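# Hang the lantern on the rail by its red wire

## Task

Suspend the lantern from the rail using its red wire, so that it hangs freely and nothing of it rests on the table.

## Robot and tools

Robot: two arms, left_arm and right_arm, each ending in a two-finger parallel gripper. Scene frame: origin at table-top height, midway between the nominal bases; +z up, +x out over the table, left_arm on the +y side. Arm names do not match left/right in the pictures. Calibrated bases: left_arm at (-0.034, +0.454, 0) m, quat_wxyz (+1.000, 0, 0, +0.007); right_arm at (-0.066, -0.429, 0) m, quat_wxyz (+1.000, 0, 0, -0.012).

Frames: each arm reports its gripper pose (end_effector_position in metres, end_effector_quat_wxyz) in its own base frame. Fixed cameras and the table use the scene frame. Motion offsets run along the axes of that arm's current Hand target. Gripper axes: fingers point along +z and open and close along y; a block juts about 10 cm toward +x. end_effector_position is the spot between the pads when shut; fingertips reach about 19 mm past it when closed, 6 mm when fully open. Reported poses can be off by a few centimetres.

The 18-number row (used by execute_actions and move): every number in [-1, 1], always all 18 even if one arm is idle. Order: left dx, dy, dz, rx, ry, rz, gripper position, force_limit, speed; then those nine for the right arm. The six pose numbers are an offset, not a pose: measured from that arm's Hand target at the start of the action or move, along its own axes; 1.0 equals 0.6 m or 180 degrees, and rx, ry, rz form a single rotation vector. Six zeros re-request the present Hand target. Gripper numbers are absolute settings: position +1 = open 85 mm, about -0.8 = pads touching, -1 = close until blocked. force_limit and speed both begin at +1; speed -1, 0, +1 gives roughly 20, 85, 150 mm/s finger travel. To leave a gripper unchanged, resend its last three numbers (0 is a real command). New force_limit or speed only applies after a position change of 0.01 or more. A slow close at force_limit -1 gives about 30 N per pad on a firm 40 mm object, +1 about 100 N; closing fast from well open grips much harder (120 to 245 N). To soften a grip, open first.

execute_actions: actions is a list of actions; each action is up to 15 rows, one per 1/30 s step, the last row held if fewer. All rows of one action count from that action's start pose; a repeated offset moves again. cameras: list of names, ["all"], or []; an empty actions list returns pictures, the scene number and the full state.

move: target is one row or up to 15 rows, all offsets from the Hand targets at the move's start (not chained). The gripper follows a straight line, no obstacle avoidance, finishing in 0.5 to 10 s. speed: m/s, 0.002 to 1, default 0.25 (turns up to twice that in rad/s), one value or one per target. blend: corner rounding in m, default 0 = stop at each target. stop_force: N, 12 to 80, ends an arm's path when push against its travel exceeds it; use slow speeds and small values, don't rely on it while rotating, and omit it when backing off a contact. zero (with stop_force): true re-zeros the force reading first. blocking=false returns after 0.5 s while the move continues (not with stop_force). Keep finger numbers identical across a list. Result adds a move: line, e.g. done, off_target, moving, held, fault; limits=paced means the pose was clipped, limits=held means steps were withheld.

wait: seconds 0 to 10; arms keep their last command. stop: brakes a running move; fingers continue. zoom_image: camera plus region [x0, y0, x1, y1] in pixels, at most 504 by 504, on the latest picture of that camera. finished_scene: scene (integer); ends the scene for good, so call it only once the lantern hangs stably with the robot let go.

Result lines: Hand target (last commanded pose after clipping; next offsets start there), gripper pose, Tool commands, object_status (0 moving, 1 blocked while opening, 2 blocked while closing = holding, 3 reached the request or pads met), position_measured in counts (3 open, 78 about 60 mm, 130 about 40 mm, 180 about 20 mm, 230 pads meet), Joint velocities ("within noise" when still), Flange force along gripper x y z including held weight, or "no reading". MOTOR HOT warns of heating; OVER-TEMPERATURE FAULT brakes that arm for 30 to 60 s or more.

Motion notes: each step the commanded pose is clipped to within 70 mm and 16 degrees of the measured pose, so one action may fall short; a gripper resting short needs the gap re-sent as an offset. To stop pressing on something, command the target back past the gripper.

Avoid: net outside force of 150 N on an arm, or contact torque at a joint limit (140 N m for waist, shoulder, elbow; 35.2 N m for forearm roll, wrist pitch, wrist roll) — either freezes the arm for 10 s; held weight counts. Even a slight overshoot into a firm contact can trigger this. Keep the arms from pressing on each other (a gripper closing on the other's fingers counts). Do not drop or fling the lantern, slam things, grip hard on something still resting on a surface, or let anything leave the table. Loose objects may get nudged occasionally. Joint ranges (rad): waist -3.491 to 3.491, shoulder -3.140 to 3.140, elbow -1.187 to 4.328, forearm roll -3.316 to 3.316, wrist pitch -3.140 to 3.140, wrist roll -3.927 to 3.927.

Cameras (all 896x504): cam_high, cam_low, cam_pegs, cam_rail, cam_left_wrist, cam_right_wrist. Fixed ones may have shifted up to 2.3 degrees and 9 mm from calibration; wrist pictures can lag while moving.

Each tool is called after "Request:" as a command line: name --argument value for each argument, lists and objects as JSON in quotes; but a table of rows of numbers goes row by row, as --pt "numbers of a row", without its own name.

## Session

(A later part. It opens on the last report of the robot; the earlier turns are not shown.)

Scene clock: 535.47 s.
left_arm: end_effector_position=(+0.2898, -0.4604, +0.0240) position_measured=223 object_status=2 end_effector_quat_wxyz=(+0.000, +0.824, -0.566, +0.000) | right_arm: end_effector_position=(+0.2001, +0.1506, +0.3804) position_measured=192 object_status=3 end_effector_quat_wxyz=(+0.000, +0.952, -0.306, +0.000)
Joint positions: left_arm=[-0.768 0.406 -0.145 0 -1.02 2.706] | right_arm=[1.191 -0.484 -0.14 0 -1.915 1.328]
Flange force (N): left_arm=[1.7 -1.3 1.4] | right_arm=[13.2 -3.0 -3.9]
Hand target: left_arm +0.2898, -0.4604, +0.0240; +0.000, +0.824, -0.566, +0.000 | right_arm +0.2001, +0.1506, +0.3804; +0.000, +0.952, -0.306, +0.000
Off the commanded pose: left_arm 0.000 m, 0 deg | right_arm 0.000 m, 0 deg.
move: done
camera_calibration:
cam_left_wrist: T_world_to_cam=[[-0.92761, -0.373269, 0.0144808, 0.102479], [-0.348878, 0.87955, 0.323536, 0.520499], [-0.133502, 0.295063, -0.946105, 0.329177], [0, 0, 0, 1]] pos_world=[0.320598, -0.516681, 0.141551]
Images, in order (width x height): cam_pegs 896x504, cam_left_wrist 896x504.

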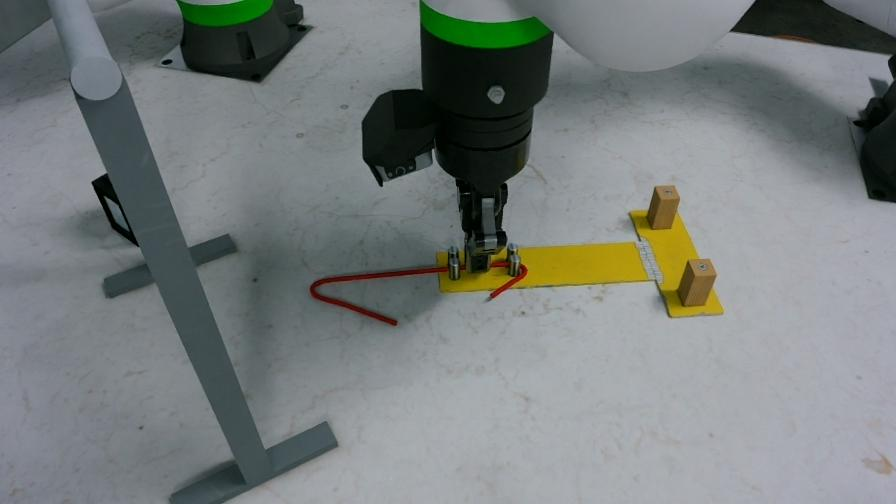

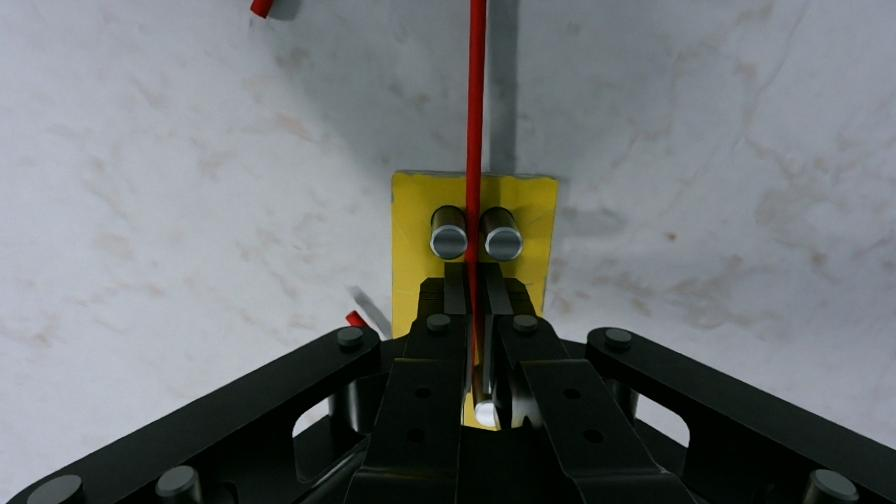

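Request:
move --pt "0 0.0008 -0.01 0 0 0.003 -1 -0.3 -1 0 0 0 0 0 0 -0.5 -0.6 -0.8" --pt "0 -0.0008 -0.02 0 0 -0.003 -1 -0.3 -1 0 0 0 0 0 0 -0.5 -0.6 -0.8" --pt "0 0 -0.04 0 0 0 -1 -0.3 -1 0 0 0 0 0 0 -0.5 -0.6 -0.8" --speed 0.02 --cameras '["cam_left_wrist","cam_pegs"]'

Request:
zoom_image --camera "cam_pegs" --region '[420, 180, 560, 300]'

Scene clock: 542.63 s.
left_arm: end_effector_position=(+0.2898, -0.4604, +0.0480) position_measured=223 object_status=2 end_effector_quat_wxyz=(+0.000, +0.824, -0.566, +0.000) | right_arm: end_effector_position=(+0.2001, +0.1506, +0.3804) position_measured=192 object_status=3 end_effector_quat_wxyz=(+0.000, +0.952, -0.306, +0.000)
Joint positions: left_arm=[-0.768 0.377 -0.122 0 -1.072 2.706] | right_arm=[1.191 -0.484 -0.14 0 -1.915 1.328]
Flange force (N): left_arm=[0.6 -1.4 1.3] | right_arm=[12.3 -2.8 -3.5]
Hand target: left_arm +0.2898, -0.4604, +0.0480; +0.000, +0.824, -0.566, +0.000 | right_arm +0.2001, +0.1506, +0.3804; +0.000, +0.952, -0.306, +0.000
Off the commanded pose: left_arm 0.000 m, 0 deg | right_arm 0.000 m, 0 deg.
move: done
camera_calibration:
cam_left_wrist: T_world_to_cam=[[-0.92761, -0.373269, 0.0144808, 0.102132], [-0.348878, 0.87955, 0.323536, 0.512734], [-0.133502, 0.295063, -0.946105, 0.351883], [0, 0, 0, 1]] pos_world=[0.320598, -0.516681, 0.165551]
Images, in order (width x height): cam_pegs 896x504, cam_left_wrist 896x504.

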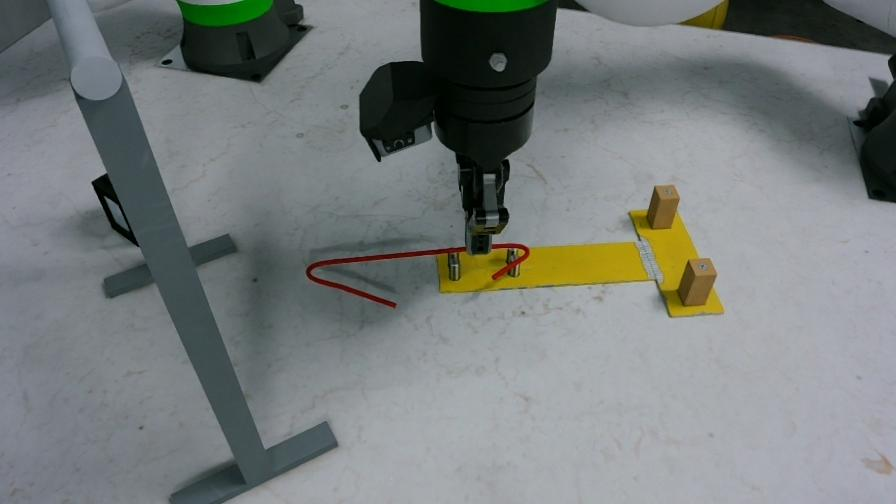

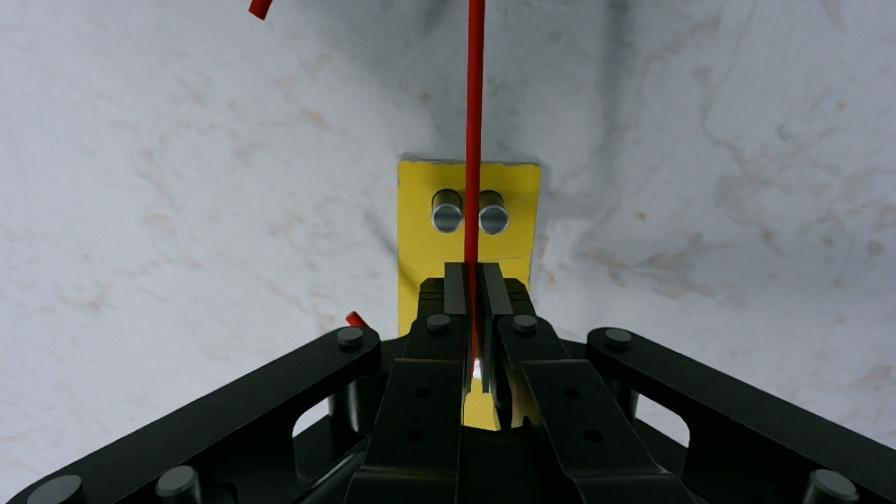

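Scaled by 3.600.

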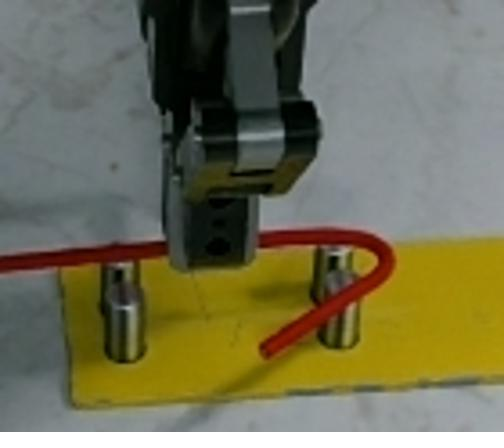

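Request:
move --pt "0 0 -0.15 0 0 0 -1 -0.3 -1 0 0 0 0 0 0 -0.5 -0.6 -0.8" --pt "-0.2018 -0.1702 -0.42 0 0 -0.129 -1 -0.3 -1 0 0 0 0 0 0 -0.2 -0.6 -0.5" --speed '[0.1,0.15]' --blend '[0.03,0]' --cameras '["cam_left_wrist","cam_pegs","cam_high"]'

Scene clock: 557.13 s.
left_arm: end_effector_position=(+0.3417, -0.3108, +0.3000) position_measured=223 object_status=2 end_effector_quat_wxyz=(+0.000, +0.921, -0.388, +0.000) | right_arm: end_effector_position=(+0.2001, +0.1506, +0.3804) position_measured=154 object_status=0 end_effector_quat_wxyz=(+0.000, +0.952, -0.306, +0.000)
Joint positions: left_arm=[-0.453 0.033 0.075 0 -1.612 2.797] | right_arm=[1.191 -0.484 -0.14 0 -1.915 1.328]
Flange force (N): left_arm=[0.7 -1.5 0.8] | right_arm=[13.6 -3.1 -3.2]
Hand target: left_arm +0.3417, -0.3108, +0.3000; +0.000, +0.921, -0.388, +0.000 | right_arm +0.2001, +0.1506, +0.3804; +0.000, +0.952, -0.306, +0.000
Off the commanded pose: left_arm 0.000 m, 0 deg | right_arm 0.000 m, 0 deg.
move: done
camera_calibration:
cam_left_wrist: T_world_to_cam=[[-0.705269, -0.708797, 0.014218, 0.0223043], [-0.667458, 0.670628, 0.323665, 0.361604], [-0.238948, 0.218781, -0.946065, 0.565402], [0, 0, 0, 1]] pos_world=[0.392187, -0.350391, 0.417551]
Images, in order (width x height): cam_high 896x504, cam_pegs 896x504, cam_left_wrist 896x504.

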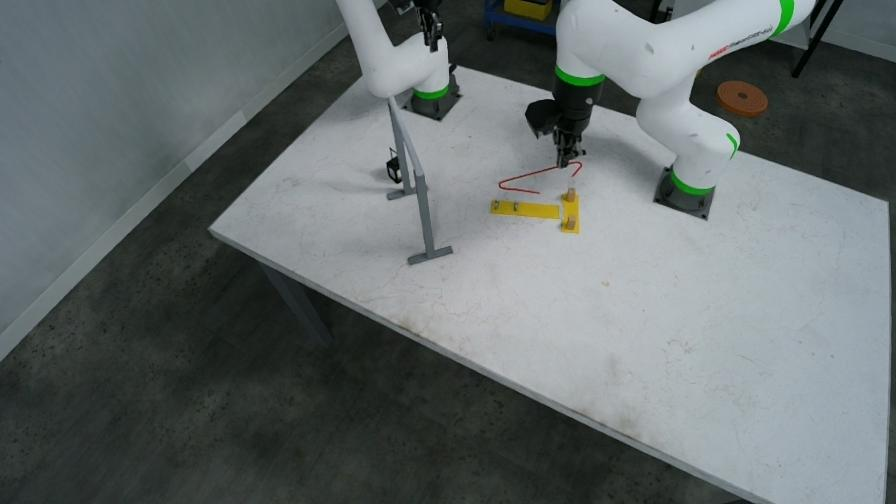

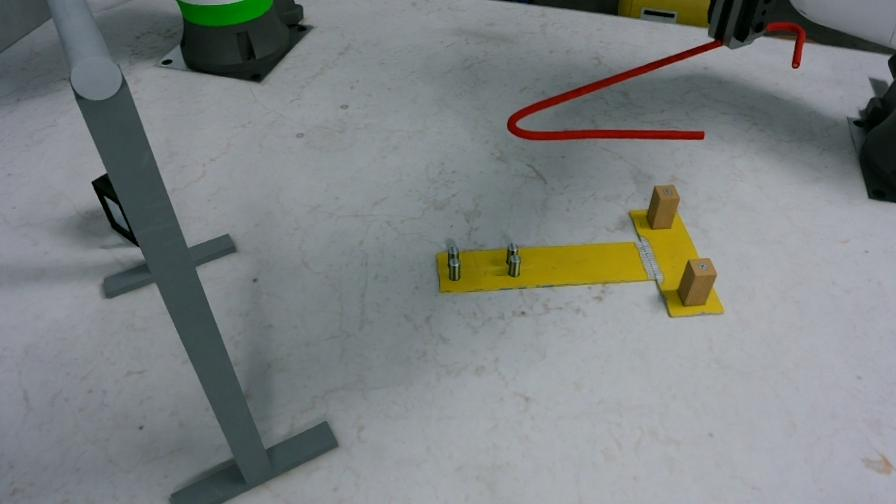

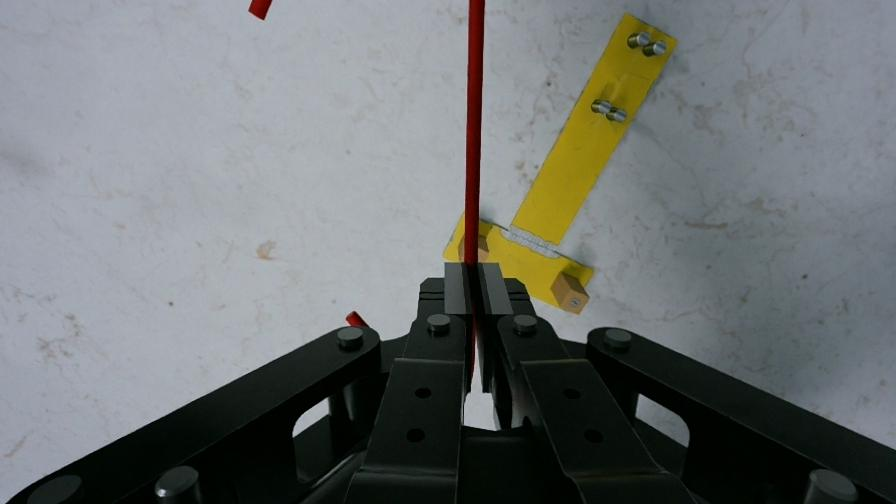

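Request:
move --target '[0,0,0,0,0,0,-1,-0.3,-1,-0.1163,-0.5347,0.134,0.499,0.035,0.035,-0.2,-0.6,-0.5]' --speed 0.25 --cameras '["cam_left_wrist","cam_right_wrist","cam_high","cam_rail"]'

Scene clock: 567.37 s.
left_arm: end_effector_position=(+0.3417, -0.3108, +0.3000) position_measured=223 object_status=2 end_effector_quat_wxyz=(+0.000, +0.921, -0.388, +0.000) | right_arm: end_effector_position=(+0.3301, +0.4525, +0.2998) position_measured=154 object_status=3 end_effector_quat_wxyz=(+0.651, -0.647, +0.279, -0.281)
Joint positions: left_arm=[-0.453 0.033 0.075 0 -1.612 2.797] | right_arm=[0.646 -0.238 -0.91 3.317 -0.686 -1.707]
Flange force (N): left_arm=[0.0 -1.7 0.7] | right_arm=no reading
Hand target: left_arm +0.3417, -0.3108, +0.3000; +0.000, +0.921, -0.388, +0.000 | right_arm +0.3306, +0.4518, +0.2998; +0.656, -0.657, +0.263, -0.263
Off the commanded pose: left_arm 0.000 m, 0 deg | right_arm 0.001 m, 3 deg.
joint sent to its limit (right arm) — joint 4 (forearm roll), upper limit. The joint targets are off in orientation, not in position.
move: off_target (right_arm); limits=paced
camera_calibration:
cam_left_wrist: T_world_to_cam=[[-0.705298, -0.708766, 0.0143089, 0.0222891], [-0.667424, 0.670692, 0.323601, 0.36164], [-0.238954, 0.218685, -0.946085, 0.565379], [0, 0, 0, 1]] pos_world=[0.392187, -0.350391, 0.417551]
cam_right_wrist: T_world_to_cam=[[0.0121131, -0.00992382, -0.999877, 0.303513], [-0.898898, 0.437893, -0.0152359, 0.116533], [0.43799, 0.898972, -0.00361626, -0.423316], [0, 0, 0, 1]] pos_world=[0.286483, 0.332532, 0.30372]
Images, in order (width x height): cam_high 896x504, cam_rail 896x504, cam_left_wrist 896x504, cam_right_wrist 896x504.

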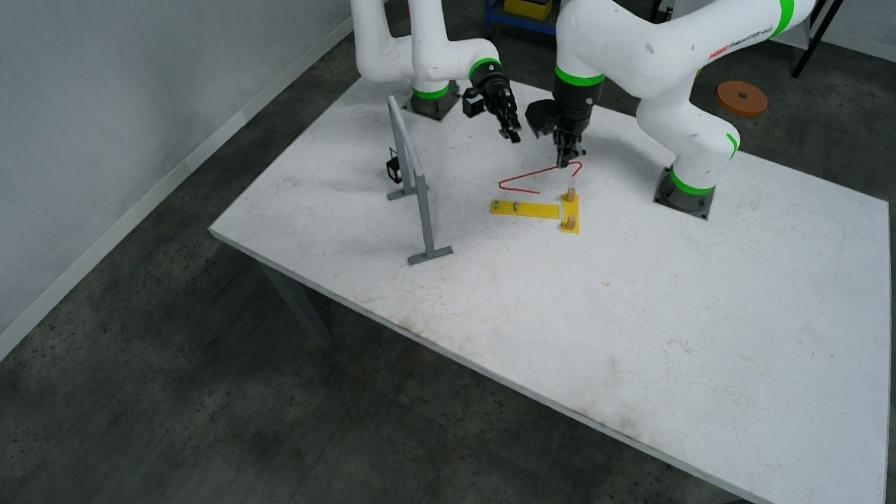

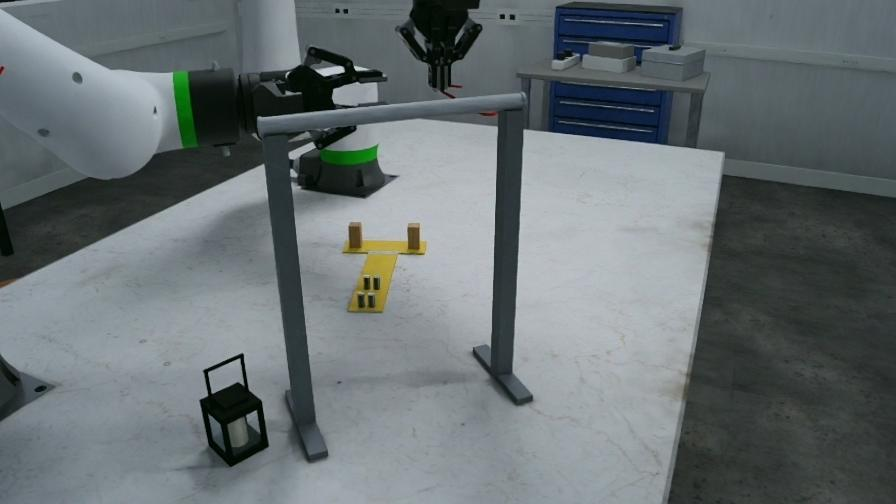

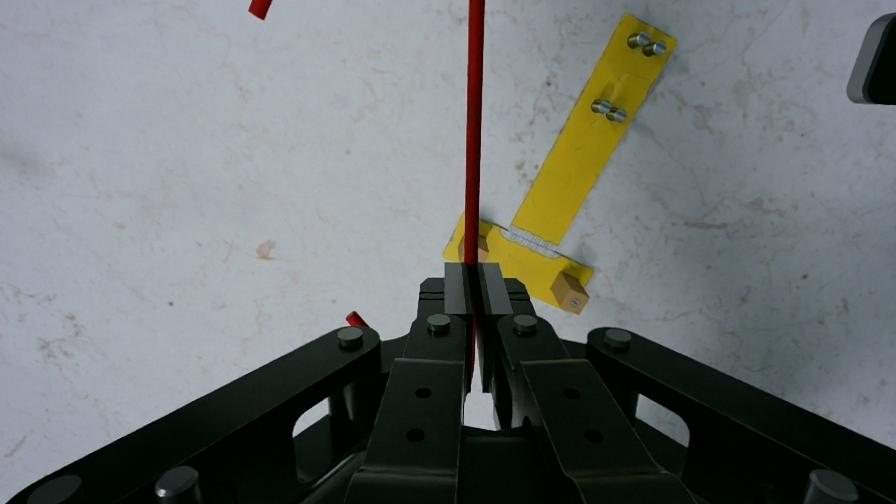

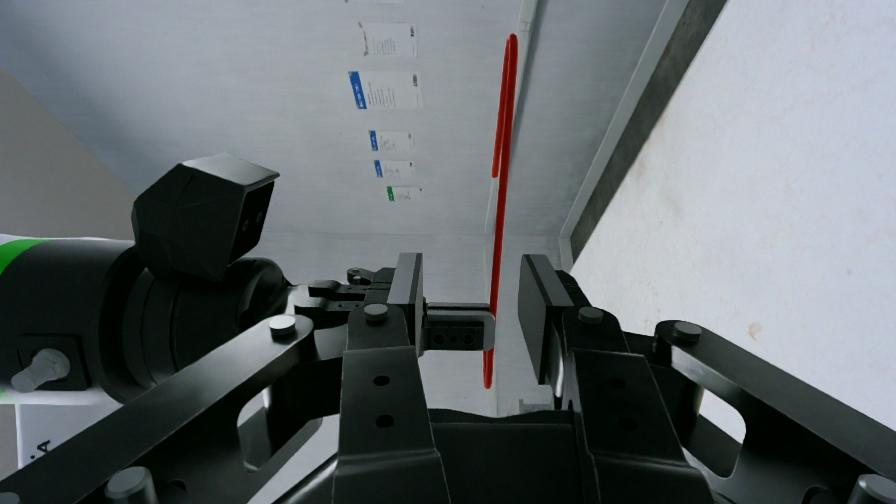

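Request:
move --target '[0,0,0,0,0,0.111,-1,-0.3,-1,-0.0747,0,-0.027,0,0.111,0,-0.2,-0.6,-0.5]' --speed 0.15 --cameras '["cam_left_wrist","cam_right_wrist"]'

Scene clock: 578.43 s.
left_arm: end_effector_position=(+0.3417, -0.3108, +0.3001) position_measured=223 object_status=2 end_effector_quat_wxyz=(+0.000, +0.840, -0.542, +0.000) | right_arm: end_effector_position=(+0.2870, +0.4710, +0.2998) position_measured=154 object_status=3 end_effector_quat_wxyz=(+0.600, -0.601, +0.373, -0.373)
Joint positions: left_arm=[-0.453 0.034 0.075 0 -1.612 2.448] | right_arm=[1.323 -0.015 -0.986 2.185 -1.195 -1.091]
Flange force (N): left_arm=[0.6 -1.5 0.8] | right_arm=[7.3 -1.4 8.7]
Hand target: left_arm +0.3417, -0.3108, +0.3000; +0.000, +0.840, -0.542, +0.000 | right_arm +0.2870, +0.4711, +0.2998; +0.600, -0.601, +0.373, -0.373
Off the commanded pose: left_arm 0.000 m, 0 deg | right_arm 0.000 m, 0 deg.
move: done
camera_calibration:
cam_left_wrist: T_world_to_cam=[[-0.905042, -0.42508, 0.014355, 0.178637], [-0.398041, 0.858402, 0.323587, 0.327952], [-0.149872, 0.287146, -0.94609, 0.556329], [0, 0, 0, 1]] pos_world=[0.375591, -0.365328, 0.417651]
cam_right_wrist: T_world_to_cam=[[0.00306105, -0.0162876, -0.999863, 0.309742], [-0.731122, 0.682116, -0.0133499, -0.0941308], [0.68224, 0.731062, -0.00982022, -0.410217], [0, 0, 0, 1]] pos_world=[0.210097, 0.369147, 0.304414]
Images, in order (width x height): cam_left_wrist 896x504, cam_right_wrist 896x504.

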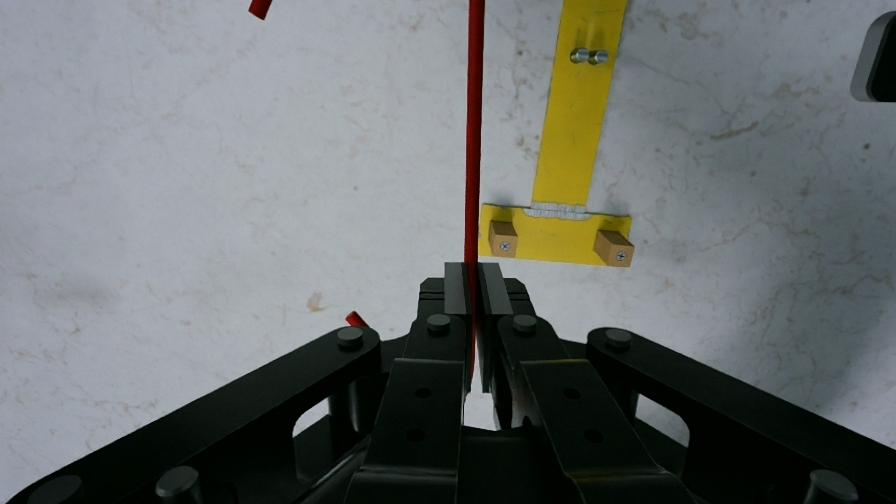

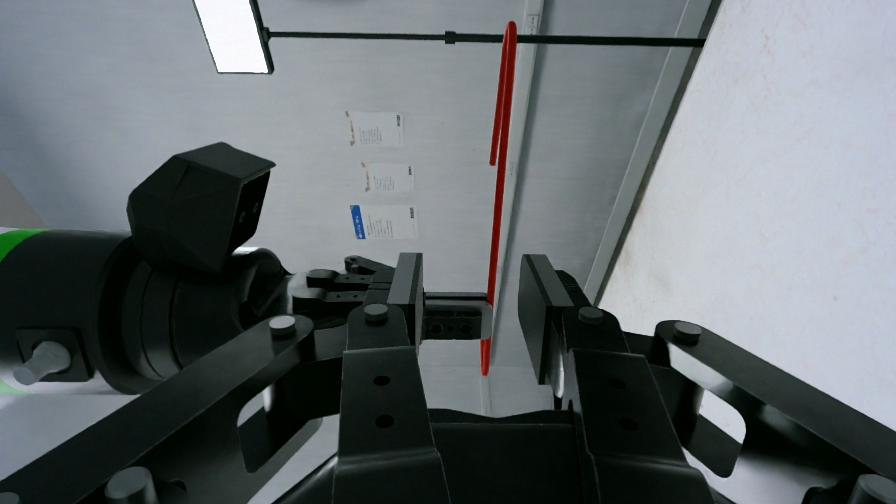

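Request:
move --target '[0,0,0,0,0,0,-1,-0.3,-1,0,0.03,0.1,0,0,0,-0.2,-0.6,-0.5]' --speed 0.1 --cameras '["cam_left_wrist","cam_right_wrist"]'

Scene clock: 586.70 s.
left_arm: end_effector_position=(+0.3417, -0.3108, +0.3000) position_measured=223 object_status=2 end_effector_quat_wxyz=(+0.000, +0.840, -0.542, +0.000) | right_arm: end_effector_position=(+0.3407, +0.4976, +0.2818) position_measured=154 object_status=3 end_effector_quat_wxyz=(+0.600, -0.601, +0.373, -0.373)
Joint positions: left_arm=[-0.453 0.033 0.075 0 -1.612 2.448] | right_arm=[1.145 0.102 -0.892 2.368 -1.135 -1.179]
Flange force (N): left_arm=[-0.4 -1.3 1.3] | right_arm=[8.2 -1.9 6.2]
Hand target: left_arm +0.3417, -0.3108, +0.3000; +0.000, +0.840, -0.542, +0.000 | right_arm +0.3407, +0.4976, +0.2817; +0.600, -0.601, +0.373, -0.373
Off the commanded pose: left_arm 0.000 m, 0 deg | right_arm 0.000 m, 0 deg.
move: done
camera_calibration:
cam_left_wrist: T_world_to_cam=[[-0.905028, -0.425108, 0.01444, 0.17863], [-0.398038, 0.85839, 0.323624, 0.327877], [-0.14997, 0.287141, -0.946076, 0.556234], [0, 0, 0, 1]] pos_world=[0.375591, -0.365228, 0.417551]
cam_right_wrist: T_world_to_cam=[[0.00306105, -0.0162876, -0.999863, 0.292013], [-0.731122, 0.682116, -0.0133499, -0.0731811], [0.68224, 0.731062, -0.00982022, -0.466544], [0, 0, 0, 1]] pos_world=[0.263897, 0.395747, 0.286414]
Images, in order (width x height): cam_left_wrist 896x504, cam_right_wrist 896x504.

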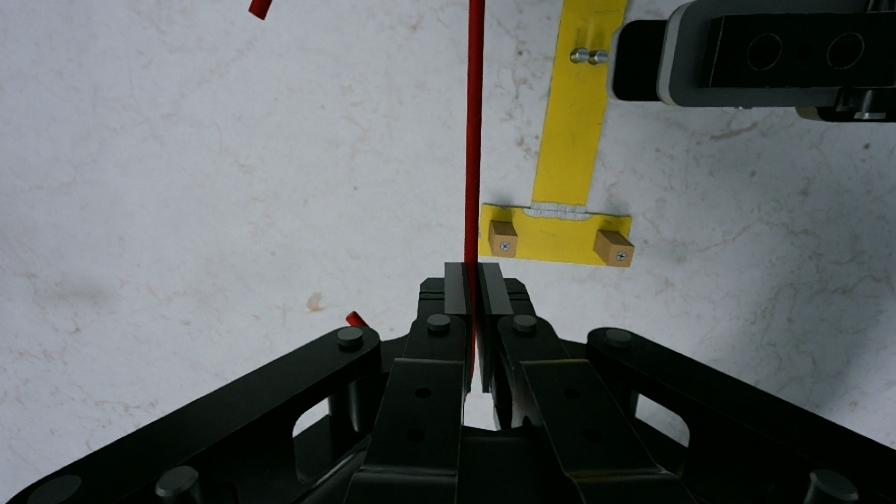

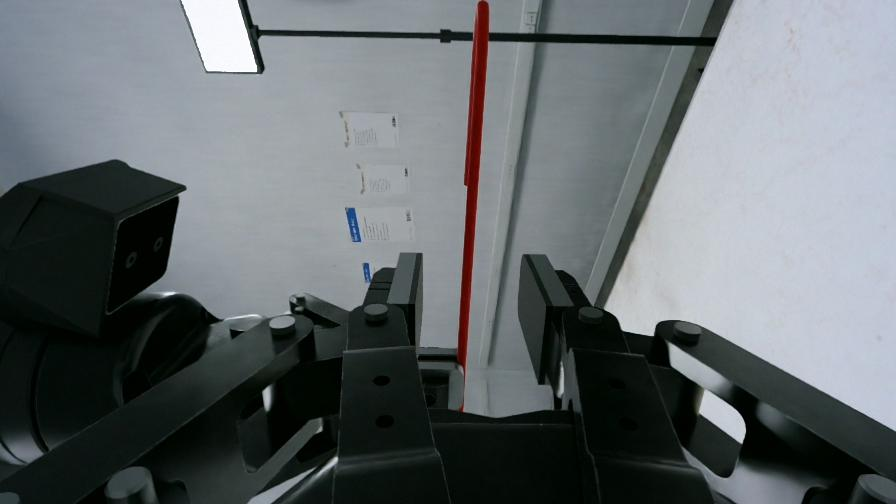

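Request:
move --target '[0,0,0,0,0,0,-1,-0.3,-1,0,0.0033,0.07,0,0,0,-0.2,-0.6,-0.5]' --speed 0.08 --cameras '["cam_left_wrist","cam_right_wrist"]'

Scene clock: 593.53 s.
left_arm: end_effector_position=(+0.3417, -0.3108, +0.3000) position_measured=223 object_status=2 end_effector_quat_wxyz=(+0.000, +0.840, -0.542, +0.000) | right_arm: end_effector_position=(+0.3784, +0.5163, +0.2797) position_measured=154 object_status=3 end_effector_quat_wxyz=(+0.600, -0.601, +0.373, -0.373)
Joint positions: left_arm=[-0.453 0.033 0.075 0 -1.612 2.448] | right_arm=[1.056 0.165 -0.809 2.454 -1.087 -1.206]
Flange force (N): left_arm=[-0.4 -1.6 0.8] | right_arm=[7.9 -2.1 5.2]
Hand target: left_arm +0.3417, -0.3108, +0.3000; +0.000, +0.840, -0.542, +0.000 | right_arm +0.3784, +0.5163, +0.2797; +0.600, -0.601, +0.373, -0.373
Off the commanded pose: left_arm 0.000 m, 0 deg | right_arm 0.000 m, 0 deg.
move: done
camera_calibration:
cam_left_wrist: T_world_to_cam=[[-0.905028, -0.425108, 0.01444, 0.17863], [-0.398038, 0.85839, 0.323624, 0.327877], [-0.14997, 0.287141, -0.946076, 0.556234], [0, 0, 0, 1]] pos_world=[0.375591, -0.365228, 0.417551]
cam_right_wrist: T_world_to_cam=[[0.00306105, -0.0162876, -0.999863, 0.290201], [-0.731122, 0.682116, -0.0133499, -0.058405], [0.68224, 0.731062, -0.00982022, -0.505814], [0, 0, 0, 1]] pos_world=[0.301497, 0.414347, 0.284414]
Images, in order (width x height): cam_left_wrist 896x504, cam_right_wrist 896x504.

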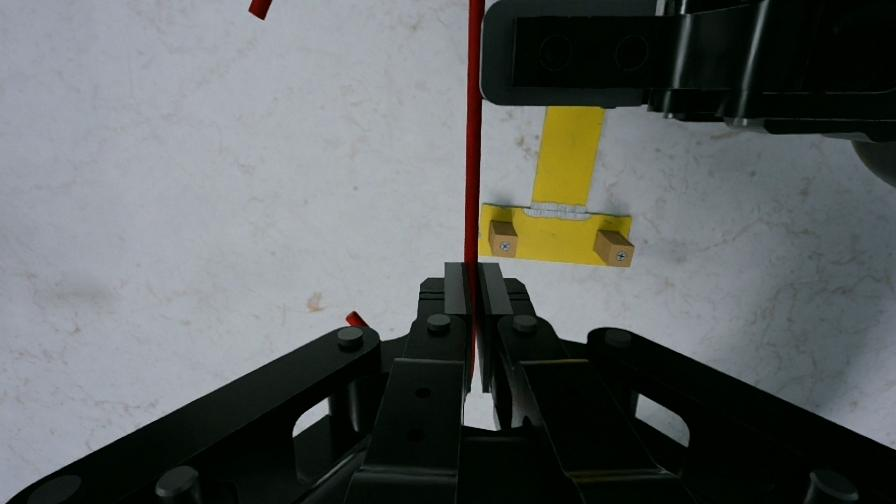

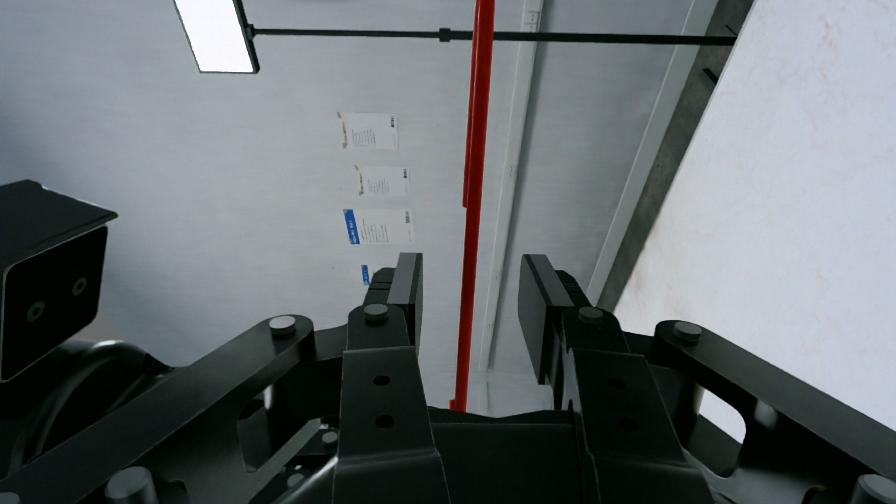

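Request:
move --pt "0 0 0 0 0 0 -1 -0.3 -1 0 -0.001 0.0267 0 0 0 -0.2 -0.6 -0.5" --pt "0 0 0 0 0 0 -1 -0.3 -1 0 -0.001 0.0267 0 0 0 -1 0 -1" --speed 0.05 --cameras '["cam_left_wrist","cam_right_wrist","cam_low"]'

Scene clock: 599.87 s.
left_arm: end_effector_position=(+0.3417, -0.3108, +0.3000) position_measured=223 object_status=2 end_effector_quat_wxyz=(+0.000, +0.840, -0.542, +0.000) | right_arm: end_effector_position=(+0.3928, +0.5234, +0.2804) position_measured=225 object_status=0 end_effector_quat_wxyz=(+0.600, -0.601, +0.373, -0.373)
Joint positions: left_arm=[-0.453 0.033 0.075 0 -1.612 2.448] | right_arm=[1.027 0.188 -0.775 2.481 -1.068 -1.212]
Flange force (N): left_arm=[-0.8 -1.7 2.9] | right_arm=[7.7 -3.6 5.0]
Hand target: left_arm +0.3417, -0.3108, +0.3000; +0.000, +0.840, -0.542, +0.000 | right_arm +0.3928, +0.5234, +0.2803; +0.600, -0.601, +0.373, -0.373
Off the commanded pose: left_arm 0.000 m, 0 deg | right_arm 0.000 m, 0 deg.
move: done
camera_calibration:
cam_left_wrist: T_world_to_cam=[[-0.905028, -0.425108, 0.01444, 0.17863], [-0.398038, 0.85839, 0.323624, 0.327877], [-0.14997, 0.287141, -0.946076, 0.556234], [0, 0, 0, 1]] pos_world=[0.375591, -0.365228, 0.417551]
cam_right_wrist: T_world_to_cam=[[0.00298781, -0.0162196, -0.999864, 0.290868], [-0.731122, 0.682118, -0.0132499, -0.0527414], [0.68224, 0.731062, -0.00982043, -0.520823], [0, 0, 0, 1]] pos_world=[0.315897, 0.421447, 0.285015]
Images, in order (width x height): cam_low 896x504, cam_left_wrist 896x504, cam_right_wrist 896x504.

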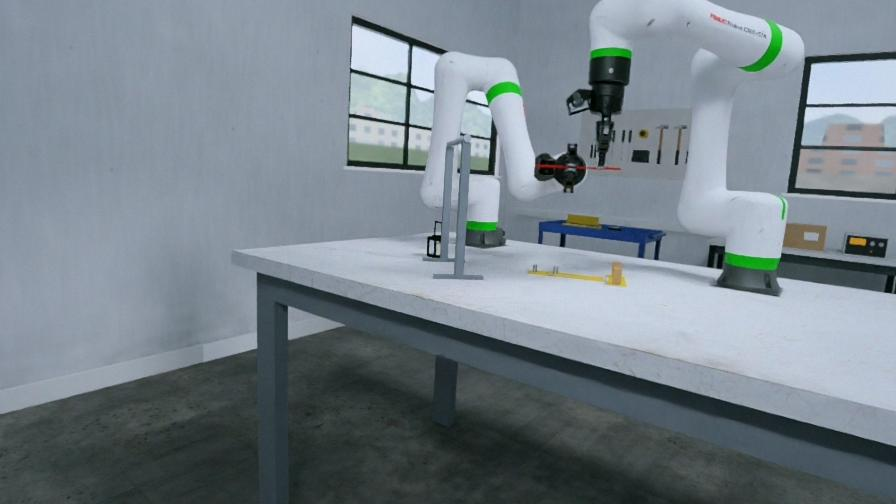

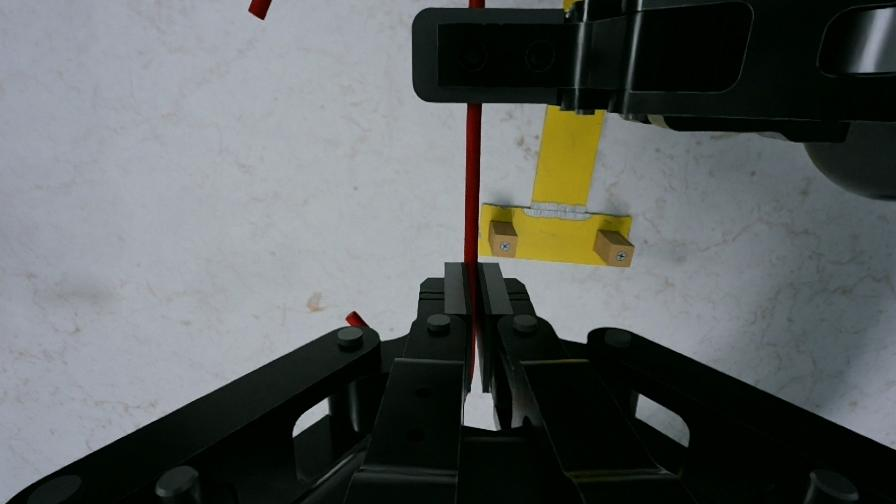

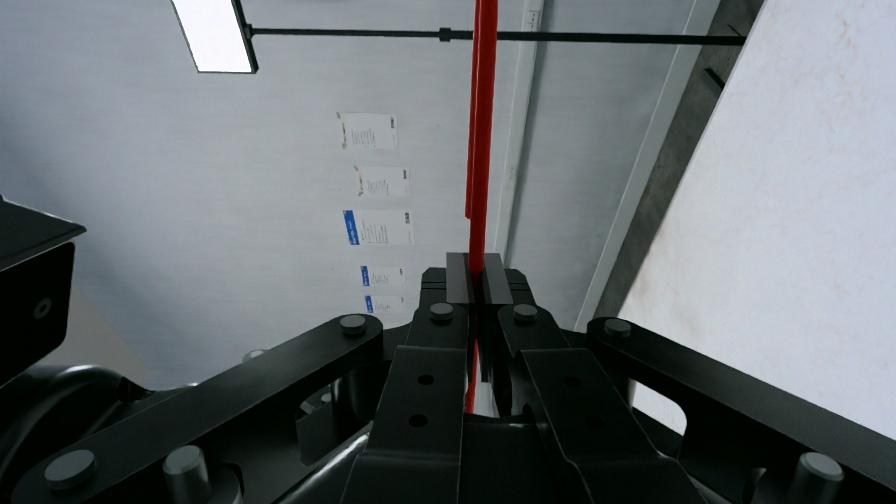

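Request:
move --pt "0 0 0 0 0 0 -0.4 -0.3 -0.8 0 0 0 0 0 0 -1 0 -1" --pt "0 0 -0.2 0 0 0 -0.4 -0.3 -0.8 0 0 0 0 0 0 -1 0 -1" --speed '[0.05,0.1]' --cameras '["cam_left_wrist","cam_right_wrist","cam_low"]'

Scene clock: 605.03 s.
left_arm: end_effector_position=(+0.3417, -0.3108, +0.4200) position_measured=179 object_status=3 end_effector_quat_wxyz=(+0.000, +0.840, -0.542, +0.000) | right_arm: end_effector_position=(+0.3928, +0.5234, +0.2803) position_measured=225 object_status=2 end_effector_quat_wxyz=(+0.600, -0.601, +0.373, -0.373)
Joint positions: left_arm=[-0.453 0.089 0.419 0 -1.901 2.448] | right_arm=[1.027 0.188 -0.775 2.481 -1.068 -1.212]
Flange force (N): left_arm=[0.3 -1.4 0.4] | right_arm=[7.4 -1.5 4.5]
Hand target: left_arm +0.3417, -0.3108, +0.4200; +0.000, +0.840, -0.542, +0.000 | right_arm +0.3928, +0.5234, +0.2803; +0.600, -0.601, +0.373, -0.373
Off the commanded pose: left_arm 0.000 m, 0 deg | right_arm 0.000 m, 0 deg.
move: done
camera_calibration:
cam_left_wrist: T_world_to_cam=[[-0.905021, -0.42512, 0.01448, 0.176959], [-0.39805, 0.858415, 0.323544, 0.289139], [-0.149975, 0.28705, -0.946102, 0.669761], [0, 0, 0, 1]] pos_world=[0.375691, -0.365227, 0.537551]
cam_right_wrist: T_world_to_cam=[[0.00306105, -0.0162876, -0.999863, 0.290873], [-0.731122, 0.682116, -0.0133499, -0.0527118], [0.68224, 0.731062, -0.00982022, -0.520823], [0, 0, 0, 1]] pos_world=[0.315897, 0.421447, 0.285014]
Images, in order (width x height): cam_low 896x504, cam_left_wrist 896x504, cam_right_wrist 896x504.

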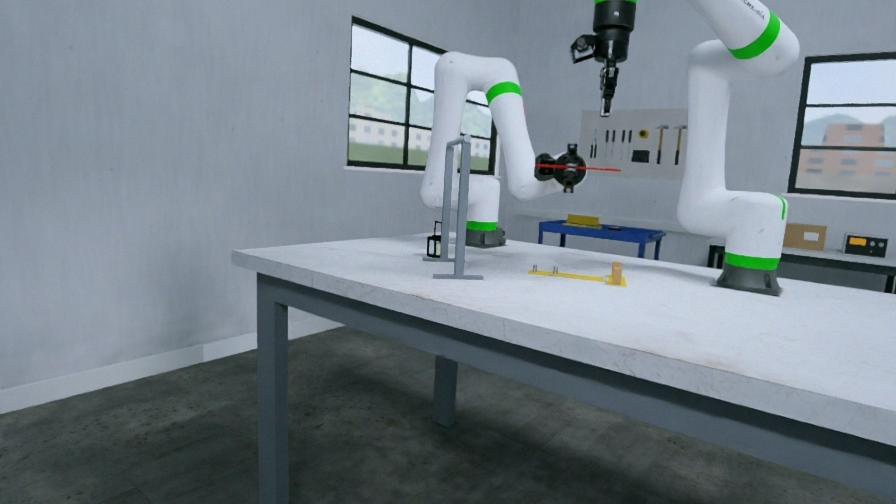

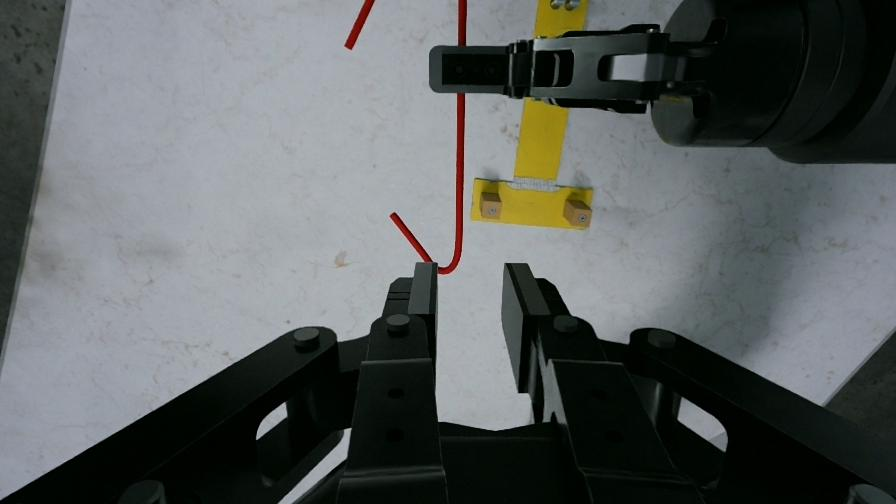

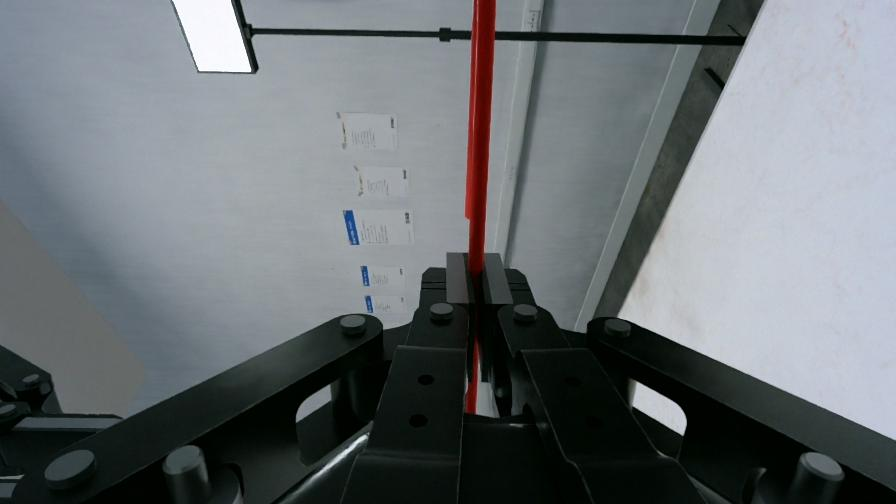

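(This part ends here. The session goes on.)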